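# Transfer green pen from blue plate to white plate

## Task

Take the green pen off the blue plate and set it on the white plate, with no part of the robot (cameras and their cables included) left touching the pen at the end.

## Robot and tools

Robot: two arms, left_arm and right_arm, each ending in a two-finger parallel gripper. The fingers extend along the gripper's +z axis and close along its y axis. end_effector_position is the point midway between the finger pads, roughly 1 cm short of the fingertips.

Frames: the scene frame has its origin at table height, halfway between the two nominal base spots, with +z up, +x pointing out across the table, and left_arm on the +y side. Calibrated bases in the scene frame: left_arm at (-0.015, +0.340, 0) m, quat_wxyz (+1.000, 0, 0, -0.004); right_arm at (+0.046, -0.370, 0) m, quat_wxyz (+1.000, 0, 0, +0.015). Both have +z as up. Hand positions, quaternions, velocities, Hand targets and wrist-camera poses are given in that arm's own base frame. Fixed cameras and the table use the scene frame. Printed hand poses can be wrong by a few cm, more when the arm reaches far.

Command row (shared by all motion tools): one flat list of 16 numbers covering both arms, left first: x, y, z, qw, qx, qy, qz, opening for left_arm, then the same eight for right_arm. x, y, z are an absolute position in metres in that arm's base frame; the quaternion is absolute, w first, in the same frame. Opening runs from -1 (closed) to +1 (fully open, 0.093 m). Always fill in both arms. To hold an arm still, resend the exact pose and opening shown for it in the last result before it stopped, and keep resending that. To keep an orientation steady, reuse one fixed target quaternion rather than copying the drifting reported one. Sending 0 as an opening is a real command, so repeat the current one to leave a gripper alone.

execute_actions(actions, cameras): actions is a list of actions; each action is a table of at most 15 rows, each row run for one 1/30 s step, and a short table repeats its final row until 15 steps pass. An action is rejected for both arms if any target lies over 0.6 m from that gripper's current position along any of the gripper's own axes; the first action is checked against the most recent reported state, and a malformed action voids the call. An empty list simply reports state and images. cameras selects images: omitted, null or ["all"] gives all, [] gives none; a wrong name voids the call.

move(target, speed, blend, opening_speed, blocking, cameras): drives each gripper in a straight line from its Hand target to the row(s) given. target is one 16-number row or a list of up to 15 rows (waypoints), all sharing a 10 s cap; no 0.6 m limit. speed is m/s, 0.002 to 2.9, default 0.25, one value or one per waypoint; rotation is capped at twice that in rad/s. blend (m) rounds corners at intermediate waypoints; 0 means stop-and-go. opening_speed (0.2 or more, per second on the -1..+1 scale) ramps the fingers. blocking=false returns after about 0.5 s while motion continues; a new move takes over from a running one. Changed openings in later waypoints are applied only once everything is at rest there. Paths do not avoid obstacles or the other arm. The result adds a move: line naming the ending (done, off_target, moving, held, fault) and any limits (paced = command clipped, held = steps withheld). done means at rest within 10 mm and 2 degrees. Faster moves lag and overshoot more and hit harder; don't route a gripper close to its own base, which can flip the shoulder posture.

wait(seconds 0 to 10, cameras): lets time pass with arms holding their last command; a running move keeps going. stop(cameras): brakes a running move. zoom_image(camera, region): enlarges part of the latest image from cam_head_left, cam_head_right, cam_left_wrist or cam_right_wrist; region is [x0, y0, x1, y1] in pixels, top-left origin, at most 504 by 504. All four cameras are 672x504. finished_scene(scene): ends the current scene, given its number; irreversible, so only call it once the pen rests on the white plate untouched.

Result lines: per-arm end_effector_position and end_effector_quat_wxyz, Hand target (where the arm is actually being sent, possibly short of your command, so send the remainder next), Tool commands, grip_measured, Joint positions (last entry is finger gap in metres), Joint velocities ("within noise" means still), and Joint torques (signed toward larger joint angle; entries 1-3 wrap at ±28 N m). Joint ranges in rad: waist -2.618..3.054, shoulder 0..3.142, elbow 0..3.142 (straight at 2.901), wrist pitch and yaw -1.571..1.571, wrist roll -2.094..2.094.

Control quirks: each step the commanded orientation is clipped to within 40 degrees of the measured one; position takes priority if both can't be met. Friction and weight leave grippers short, low or tilted; tiny moves may not happen or go sideways, so check pose after each move and correct tilt.

Gripping: grip_measured is motor position, +1 open, -1 closed. Pads meet near -0.94, and each mm of object width adds about 0.0208. Readings may sit up to 0.02 high. For a firm hold on a rigid part, command at least 0.24 below the reading for its width; a thin or round pen may need lower. Keep sending that number to hold; release by sending well above the width reading. Pads push about 50-65 N each.

Avoid: dropping or releasing a moving pen, fast impacts, hard pushes, anything leaving the table, arms or grippers colliding or one gripper clamping the other's fingers. Loose objects may get nudged occasionally. Motors heat when holding loads, reaching far or pushing against something: MOTOR HOT at 75 °C, at 90 °C the arm folds and goes idle, at 100 °C it collapses. The simulation keeps running while you compose replies.

Each tool is called after "Emit:" by a JSON object that holds its "api" and its "payload", one argument or row to a line.

## Session

Emit:
{"api": "execute_actions", "payload": {
  "actions": []
}}

Scene clock: 0.00 s.
left_arm: end_effector_position=(+0.3444, -0.1940, +0.1429) grip_measured=+1.000 end_effector_quat_wxyz=(+0.410, +0.246, +0.846, -0.237) | right_arm: end_effector_position=(+0.3587, +0.1550, +0.1245) grip_measured=+1.000 end_effector_quat_wxyz=(+0.350, -0.104, +0.882, +0.298)
Joint positions: left_arm=[-0.358 1.38 0.763 -0.016 0.371 0.019 0.093] | right_arm=[0.202 1.439 0.77 -0.046 -0.495 0.195 0.093]
Joint velocities: within noise
Joint torques (N m): no reading
Motor temperatures (°C): left_arm=[26 27 28 29 26 28 26] | right_arm=[27 28 25 26 26 27 27]
Heat: left arm: 29 °C; right arm: 28 °C.
Hand target: left_arm +0.3457, -0.1944, +0.1474; +0.414, +0.246, +0.844, -0.237 | right_arm +0.3605, +0.1553, +0.1296; +0.356, -0.106, +0.879, +0.298
Tool commands: left_gripper/opening=+1.0 right_gripper/opening=+1.0

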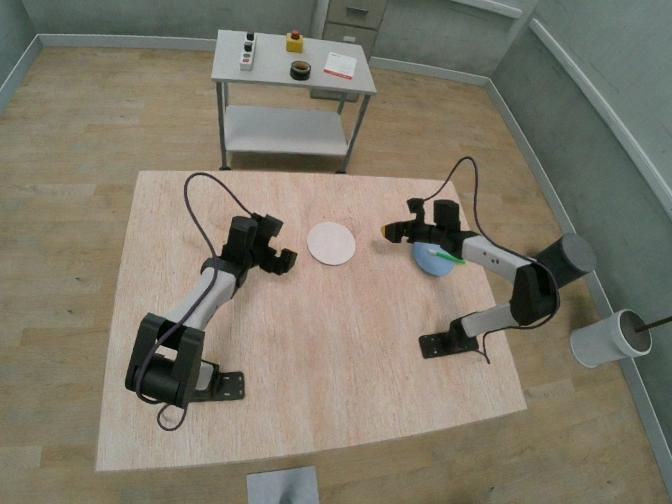

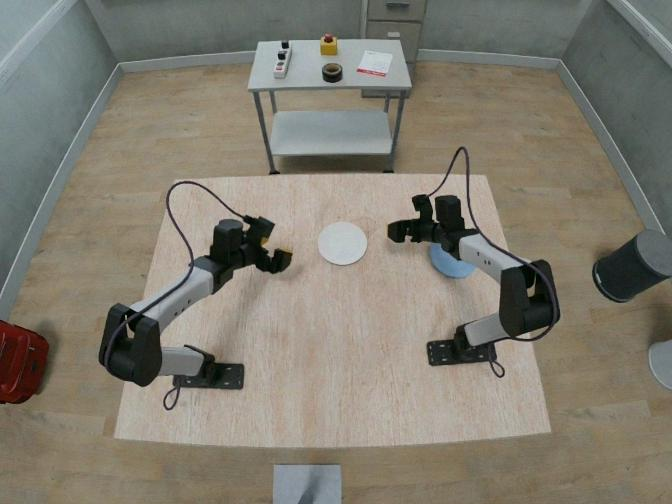

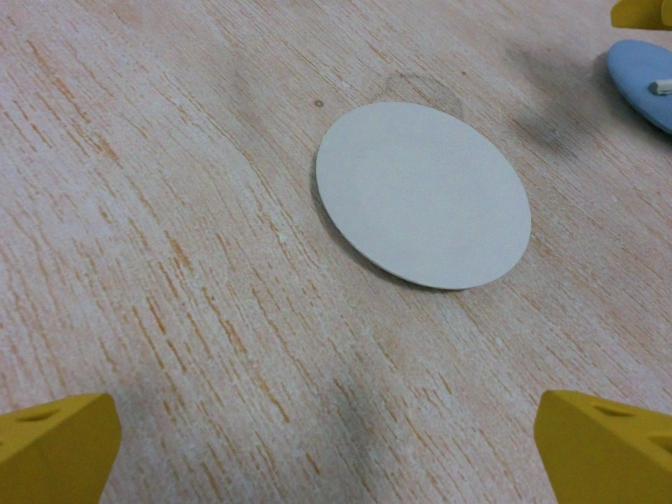

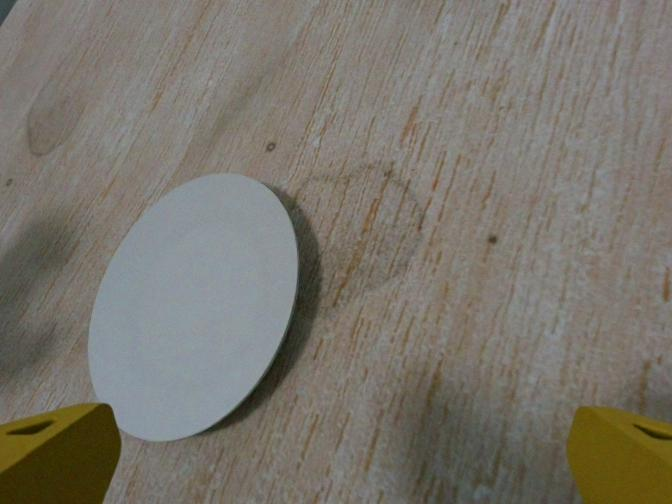

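Emit:
{"api": "move", "payload": {
  "target": [
    [0.32, -0.1, 0.143, 0.41, 0.246, 0.846, -0.237, 1, 0.33, 0.05, 0.17, 0, -0.3, 0.954, 0, 1],
    [0.32, -0.1, 0.143, 0.41, 0.246, 0.846, -0.237, 1, 0.3, -0.075, 0.14, 0, -0.53, 0.848, 0, 0.2]
  ],
  "speed": 0.5,
  "blend": 0.03
}}

Scene clock: 16.60 s.
left_arm: end_effector_position=(+0.3335, -0.1004, +0.1531) grip_measured=+1.000 end_effector_quat_wxyz=(+0.429, +0.244, +0.839, -0.228) | right_arm: end_effector_position=(+0.2997, -0.0745, +0.1390) grip_measured=+0.202 end_effector_quat_wxyz=(-0.011, -0.527, +0.850, +0.006)
Joint positions: left_arm=[-0.003 1.237 0.705 -0.182 0.632 0.266 0.093] | right_arm=[-0.24 1.732 1.521 -1.383 0.006 -1.351 0.055]
Joint velocities: within noise
Joint torques (N m): left_arm=[0.58 -4.97 5.97 1.65 0.56 0.24] | right_arm=[-0.1 -10.17 3.77 0.46 -0.2 -0.05]
Motor temperatures (°C): left_arm=[26 29 30 33 26 28 26] | right_arm=[27 30 26 29 26 27 27]
Heat: left arm: 33 °C; right arm: 30 °C.
Hand target: left_arm +0.3205, -0.1009, +0.1432; +0.410, +0.245, +0.845, -0.239 | right_arm +0.2989, -0.0746, +0.1415; +0.000, -0.531, +0.847, -0.001
Off the commanded pose: left_arm 0.017 m, 3 deg | right_arm 0.001 m, 1 deg.
move: off_target (left_arm)

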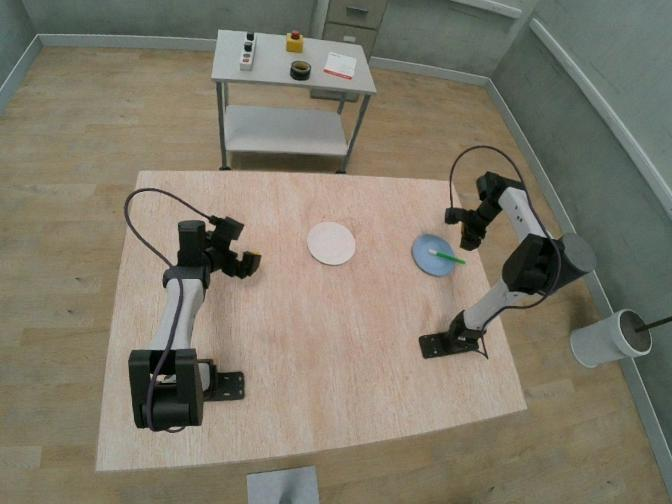

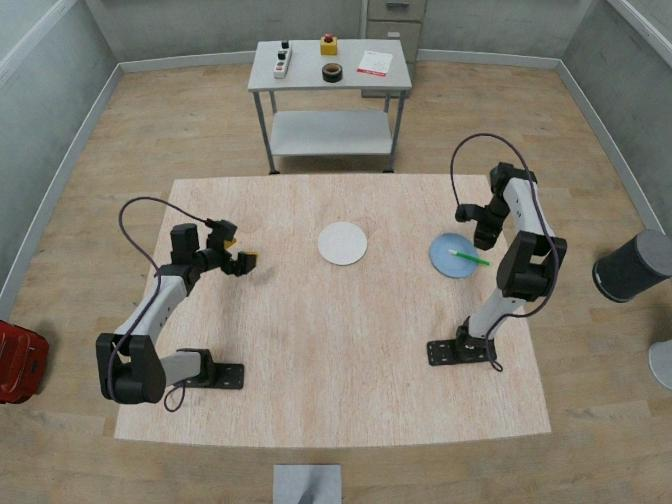

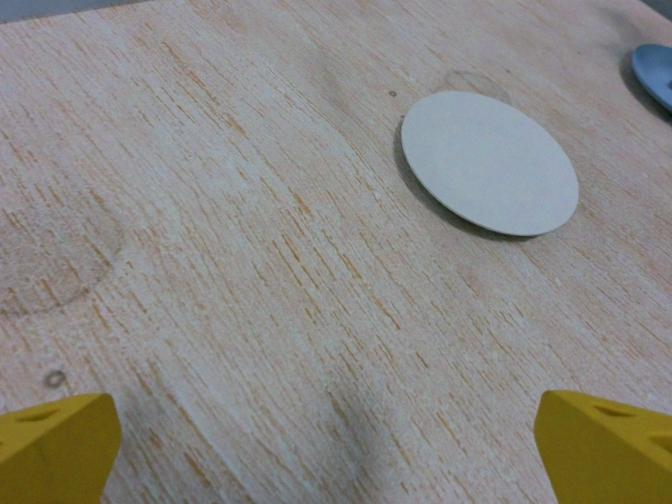

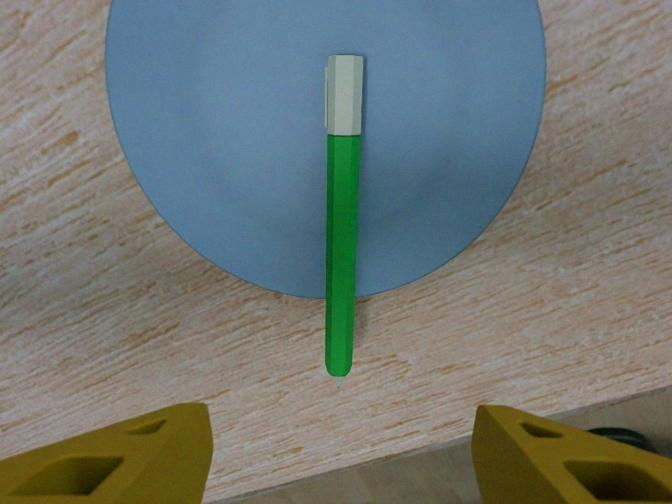

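Emit:
{"api": "move", "payload": {
  "target": [0.32, -0.1, 0.143, 0.41, 0.246, 0.846, -0.237, 1, 0.304, -0.066, 0.045, 0, -0.53, 0.848, 0, 0.2],
  "cameras": ["cam_right_wrist"]
}}

Scene clock: 23.97 s.
left_arm: end_effector_position=(+0.3335, -0.1004, +0.1531) grip_measured=+1.000 end_effector_quat_wxyz=(+0.429, +0.244, +0.839, -0.228) | right_arm: end_effector_position=(+0.3044, -0.0688, +0.0516) grip_measured=+0.202 end_effector_quat_wxyz=(-0.001, -0.532, +0.846, -0.003)
Joint positions: left_arm=[-0.003 1.237 0.705 -0.182 0.632 0.267 0.093] | right_arm=[-0.219 1.767 1.21 -1.011 0.006 -1.342 0.055]
Joint velocities: within noise
Joint torques (N m): left_arm=[0.62 -4.96 5.96 1.65 0.54 0.23] | right_arm=[0.58 -6.95 3.79 0.57 -0.22 0.19]
Motor temperatures (°C): left_arm=[26 29 30 33 26 28 26] | right_arm=[27 31 27 28 26 27 27]
Heat: left arm: 33 °C; right arm: 31 °C.
Hand target: left_arm +0.3207, -0.1004, +0.1431; +0.410, +0.246, +0.846, -0.237 | right_arm +0.3040, -0.0661, +0.0451; +0.000, -0.530, +0.848, +0.000
Off the commanded pose: left_arm 0.017 m, 3 deg | right_arm 0.007 m, 1 deg.
move: off_target (left_arm)
Images, in order (width x height): cam_right_wrist 672x504.

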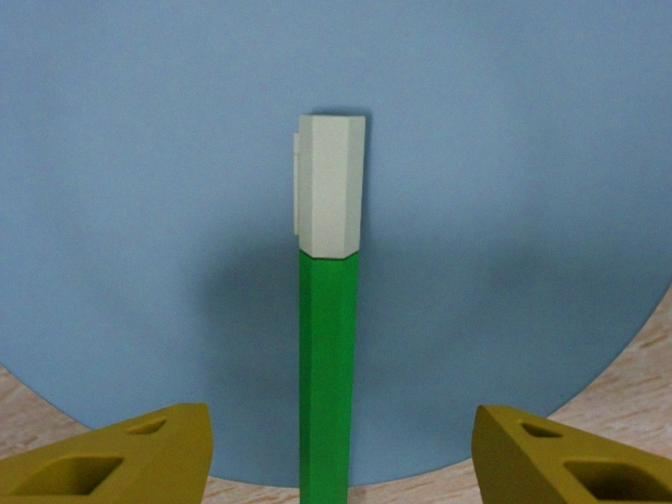

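Emit:
{"api": "move", "payload": {
  "target": [0.32, -0.1, 0.143, 0.41, 0.246, 0.846, -0.237, 1, 0.301, -0.063, 0.012, 0, -0.53, 0.848, 0, 0.2],
  "speed": 0.1,
  "cameras": ["cam_right_wrist"]
}}

Emit:
{"api": "move", "payload": {
  "target": [0.32, -0.1, 0.143, 0.41, 0.246, 0.846, -0.237, 1, 0.301, -0.063, 0.012, 0, -0.53, 0.848, 0, -1],
  "opening_speed": 1.5,
  "cameras": ["cam_right_wrist"]
}}

Emit:
{"api": "move", "payload": {
  "target": [
    [0.32, -0.1, 0.143, 0.41, 0.246, 0.846, -0.237, 1, 0.301, -0.063, 0.11, 0, -0.53, 0.848, 0, -1],
    [0.32, -0.1, 0.143, 0.41, 0.246, 0.846, -0.237, 1, 0.38, 0.3, 0.11, 0, -0.53, 0.848, 0, -1]
  ],
  "speed": [0.25,0.4],
  "blend": 0.03
}}

Scene clock: 37.07 s.
left_arm: end_effector_position=(+0.3335, -0.1004, +0.1531) grip_measured=+1.000 end_effector_quat_wxyz=(+0.429, +0.244, +0.839, -0.228) | right_arm: end_effector_position=(+0.2975, -0.0657, +0.0242) grip_measured=+0.202 end_effector_quat_wxyz=(-0.006, -0.531, +0.848, +0.002)
Joint positions: left_arm=[-0.003 1.237 0.705 -0.182 0.632 0.267 0.093] | right_arm=[-0.214 1.792 1.125 -0.916 0.006 -1.333 0.055]
Joint velocities: within noise
Joint torques (N m): left_arm=[0.62 -4.97 5.97 1.65 0.54 0.23] | right_arm=[0.77 -5.86 2.74 0.95 -0.21 0.18]
Motor temperatures (°C): left_arm=[26 29 31 33 26 28 26] | right_arm=[27 31 27 27 26 27 27]
Heat: left arm: 33 °C; right arm: 31 °C.
Hand target: left_arm +0.3207, -0.1004, +0.1431; +0.410, +0.246, +0.846, -0.237 | right_arm +0.3004, -0.0630, +0.0126; +0.000, -0.530, +0.848, +0.001
Off the commanded pose: left_arm 0.017 m, 3 deg | right_arm 0.013 m, 1 deg.
move: off_target (left_arm, right_arm)
Images, in order (width x height): cam_right_wrist 672x504.

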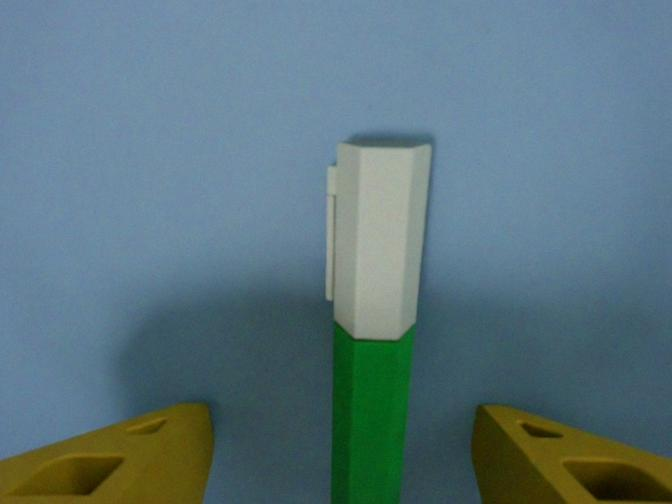

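Scene clock: 38.37 s.
left_arm: end_effector_position=(+0.3335, -0.1004, +0.1531) grip_measured=+1.000 end_effector_quat_wxyz=(+0.429, +0.244, +0.839, -0.228) | right_arm: end_effector_position=(+0.3058, -0.0677, +0.0240) grip_measured=-0.901 end_effector_quat_wxyz=(+0.006, -0.531, +0.848, -0.011)
Joint positions: left_arm=[-0.003 1.237 0.705 -0.182 0.632 0.267 0.093] | right_arm=[-0.214 1.792 1.124 -0.879 0.008 -1.333 0.002]
Joint velocities: within noise
Joint torques (N m): left_arm=[0.62 -4.96 5.97 1.65 0.54 0.24] | right_arm=[0.75 -5.91 2.88 0.63 -0.22 0.17]
Motor temperatures (°C): left_arm=[26 29 31 33 26 28 26] | right_arm=[27 32 27 27 26 27 27]
Heat: left arm: 33 °C; right arm: 32 °C.
Hand target: left_arm +0.3207, -0.1004, +0.1431; +0.410, +0.246, +0.846, -0.237 | right_arm +0.3008, -0.0631, +0.0125; +0.000, -0.531, +0.848, +0.000
Off the commanded pose: left_arm 0.017 m, 3 deg | right_arm 0.014 m, 1 deg.
move: off_target (left_arm, right_arm)
Images, in order (width x height): cam_right_wrist 672x504.

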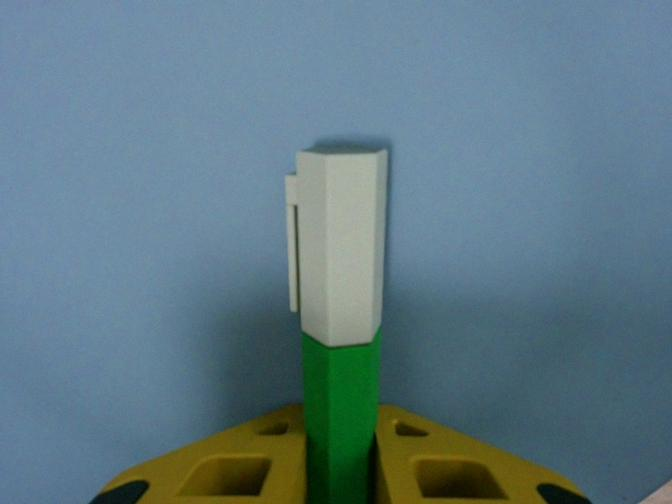

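Scene clock: 40.90 s.
left_arm: end_effector_position=(+0.3335, -0.1004, +0.1531) grip_measured=+1.000 end_effector_quat_wxyz=(+0.429, +0.244, +0.839, -0.228) | right_arm: end_effector_position=(+0.3790, +0.3003, +0.1085) grip_measured=-0.901 end_effector_quat_wxyz=(+0.031, -0.540, +0.841, -0.001)
Joint positions: left_arm=[-0.003 1.237 0.705 -0.182 0.632 0.267 0.093] | right_arm=[0.673 2.473 2.527 -1.563 0.008 -0.469 0.002]
Joint velocities: within noise
Joint torques (N m): left_arm=[0.62 -4.96 5.97 1.65 0.54 0.23] | right_arm=[-0.2 -12.08 8.02 0.23 -0.11 0.19]
Motor temperatures (°C): left_arm=[26 30 31 33 26 28 26] | right_arm=[27 32 27 27 26 27 27]
Heat: left arm: 33 °C; right arm: 32 °C.
Hand target: left_arm +0.3207, -0.1004, +0.1431; +0.410, +0.246, +0.846, -0.237 | right_arm +0.3806, +0.2987, +0.1097; +0.030, -0.533, +0.845, +0.000
Off the commanded pose: left_arm 0.017 m, 3 deg | right_arm 0.002 m, 4 deg.
joint sent to its limit (right arm) — joint 4 (wrist pitch), lower limit. The joint targets are off in orientation, not in position.
move: off_target (left_arm, right_arm)

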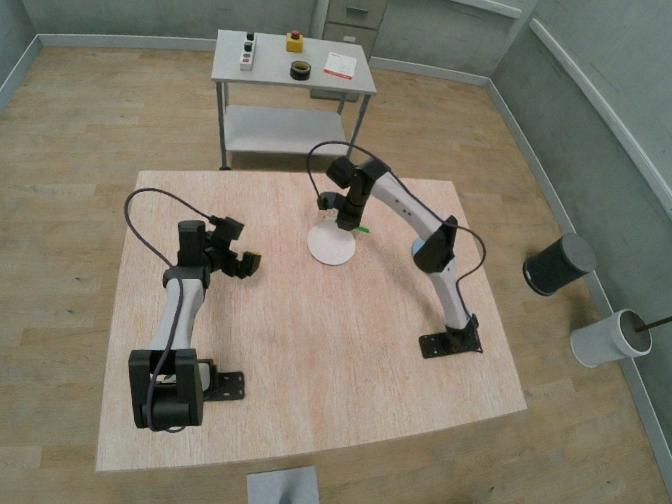

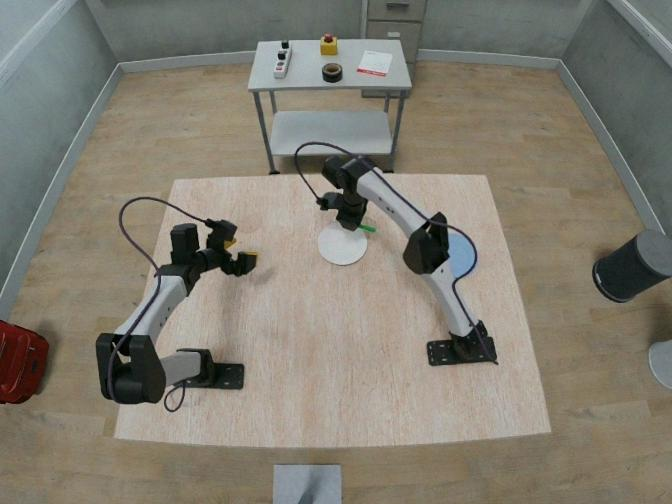

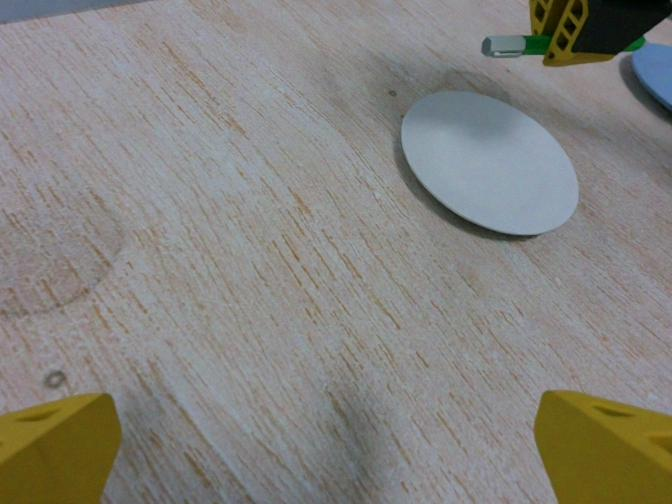

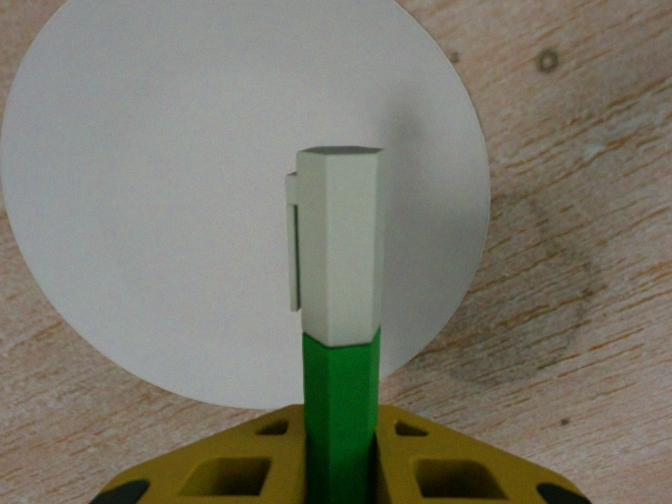

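Emit:
{"api": "move", "payload": {
  "target": [
    [0.32, -0.1, 0.143, 0.41, 0.246, 0.846, -0.237, 1, 0.361, 0.341, 0.06, 0, -0.53, 0.848, 0, -1],
    [0.32, -0.1, 0.143, 0.41, 0.246, 0.846, -0.237, 1, 0.361, 0.341, 0.014, 0, -0.53, 0.848, 0, -1]
  ],
  "speed": [0.25,0.08]
}}

Scene clock: 48.47 s.
left_arm: end_effector_position=(+0.3333, -0.1004, +0.1529) grip_measured=+1.000 end_effector_quat_wxyz=(+0.428, +0.244, +0.840, -0.228) | right_arm: end_effector_position=(+0.3542, +0.3391, +0.0285) grip_measured=-0.901 end_effector_quat_wxyz=(-0.009, -0.537, +0.844, +0.001)
Joint positions: left_arm=[-0.003 1.237 0.705 -0.183 0.632 0.267 0.093] | right_arm=[0.762 2.577 2.401 -1.413 -0.006 -0.372 0.002]
Joint velocities: within noise
Joint torques (N m): left_arm=[0.62 -4.97 5.97 1.65 0.54 0.23] | right_arm=[-0.23 -13.05 2.59 1.04 -0.17 0.2]
Motor temperatures (°C): left_arm=[26 30 31 33 26 28 26] | right_arm=[27 34 28 27 26 27 27]
Heat: left arm: 33 °C; right arm: 34 °C.
Hand target: left_arm +0.3205, -0.1004, +0.1429; +0.410, +0.245, +0.846, -0.237 | right_arm +0.3593, +0.3419, +0.0144; -0.003, -0.530, +0.848, +0.005
Off the commanded pose: left_arm 0.017 m, 2 deg | right_arm 0.016 m, 1 deg.
move: off_target (left_arm, right_arm)

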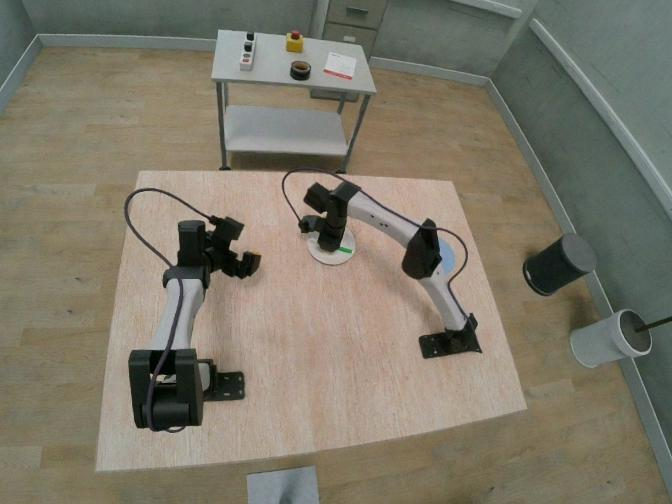

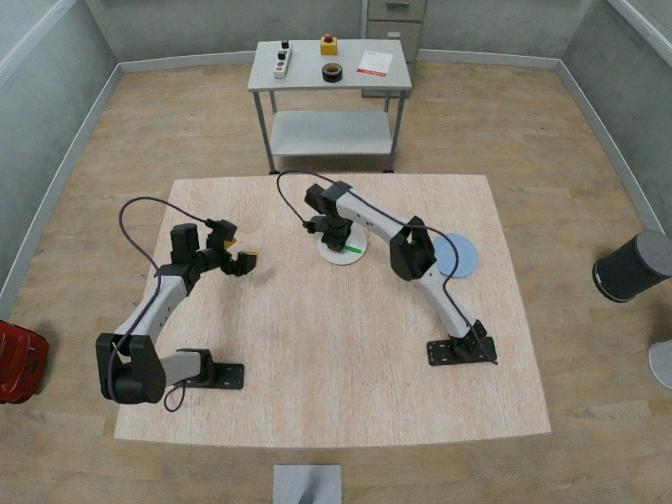

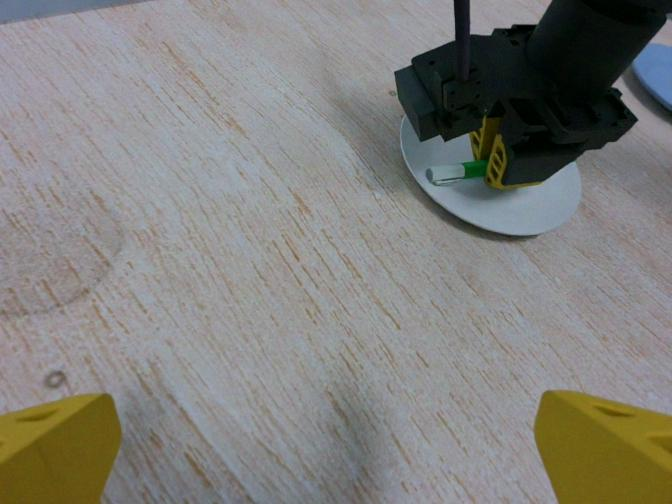

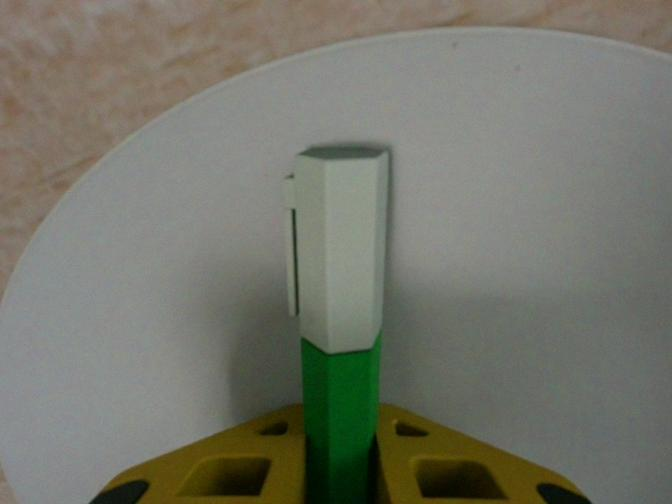

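Emit:
{"api": "move", "payload": {
  "target": [
    [0.32, -0.1, 0.143, 0.41, 0.246, 0.846, -0.237, 1, 0.361, 0.341, 0.009, 0, -0.53, 0.848, 0, -1],
    [0.32, -0.1, 0.143, 0.41, 0.246, 0.846, -0.237, 1, 0.361, 0.341, 0.009, 0, -0.53, 0.848, 0, -0.2],
    [0.32, -0.1, 0.143, 0.41, 0.246, 0.846, -0.237, 1, 0.361, 0.341, 0.12, 0, -0.53, 0.848, 0, -0.2]
  ],
  "speed": [0.05,0.1,0.25],
  "opening_speed": 0.8
}}

Scene clock: 57.47 s.
left_arm: end_effector_position=(+0.3333, -0.1004, +0.1529) grip_measured=+1.000 end_effector_quat_wxyz=(+0.428, +0.245, +0.839, -0.228) | right_arm: end_effector_position=(+0.3599, +0.3426, +0.0956) grip_measured=-0.202 end_effector_quat_wxyz=(+0.036, -0.532, +0.846, +0.006)
Joint positions: left_arm=[-0.003 1.237 0.705 -0.183 0.632 0.269 0.093] | right_arm=[0.762 2.546 2.612 -1.563 0.003 -0.36 0.035]
Joint velocities: within noise
Joint torques (N m): left_arm=[0.64 -4.97 5.97 1.67 0.54 0.23] | right_arm=[-0.21 -17.5 7.39 0.29 -0.01 0.17]
Motor temperatures (°C): left_arm=[26 30 31 33 26 28 26] | right_arm=[27 38 27 27 26 27 27]
Heat: left arm: 33 °C; right arm: 38 °C.
Hand target: left_arm +0.3207, -0.1004, +0.1431; +0.410, +0.246, +0.846, -0.237 | right_arm +0.3617, +0.3391, +0.1190; +0.056, -0.525, +0.849, +0.006
Off the commanded pose: left_arm 0.017 m, 2 deg | right_arm 0.024 m, 4 deg.
joint sent to its limit (right arm) — joint 4 (wrist pitch), lower limit. The joint targets are off in orientation, not in position.
move: off_target (left_arm, right_arm); target 2's new opening was sent with right_arm's hand 0.020 m and 1 deg from that target

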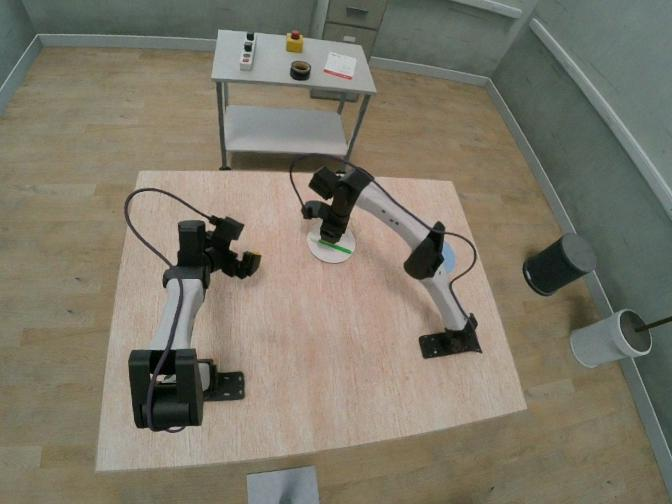

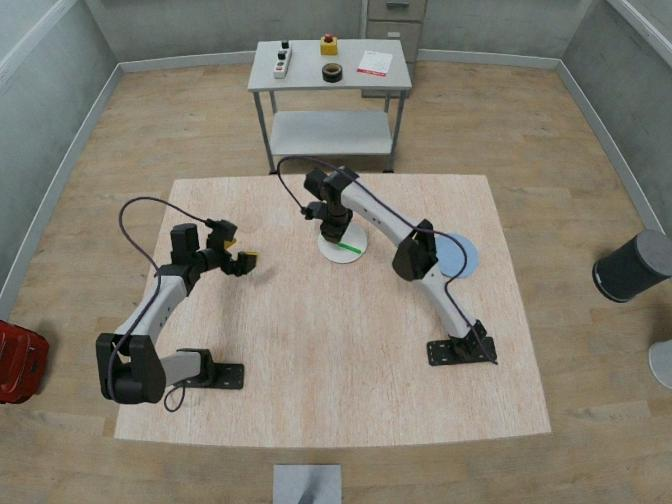

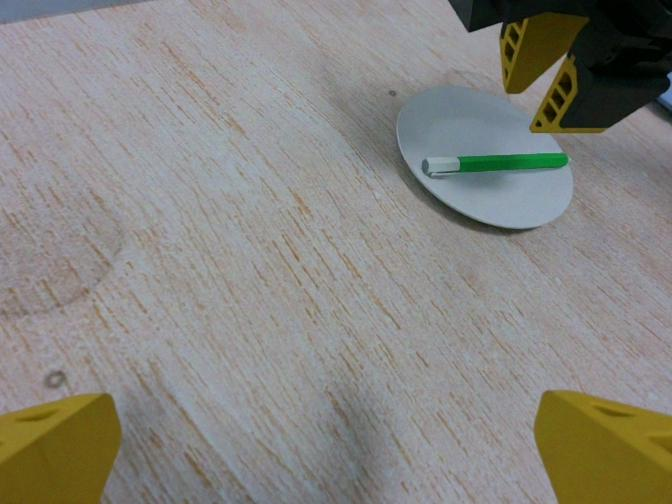

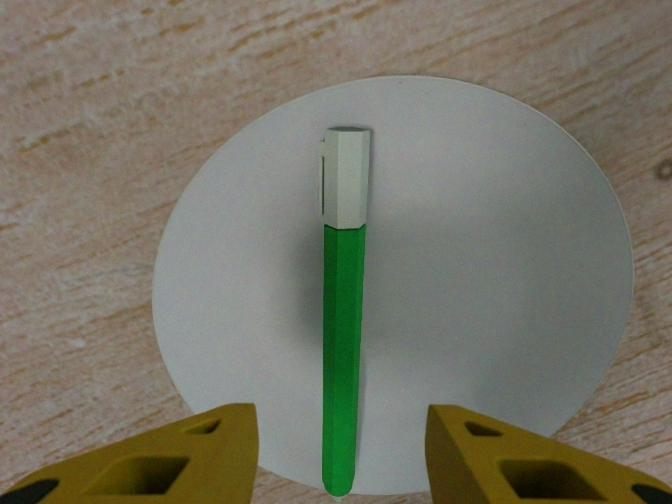

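Emit:
{"api": "finished_scene", "payload": {
  "scene": 2
}}

The scene is finished: the task was done.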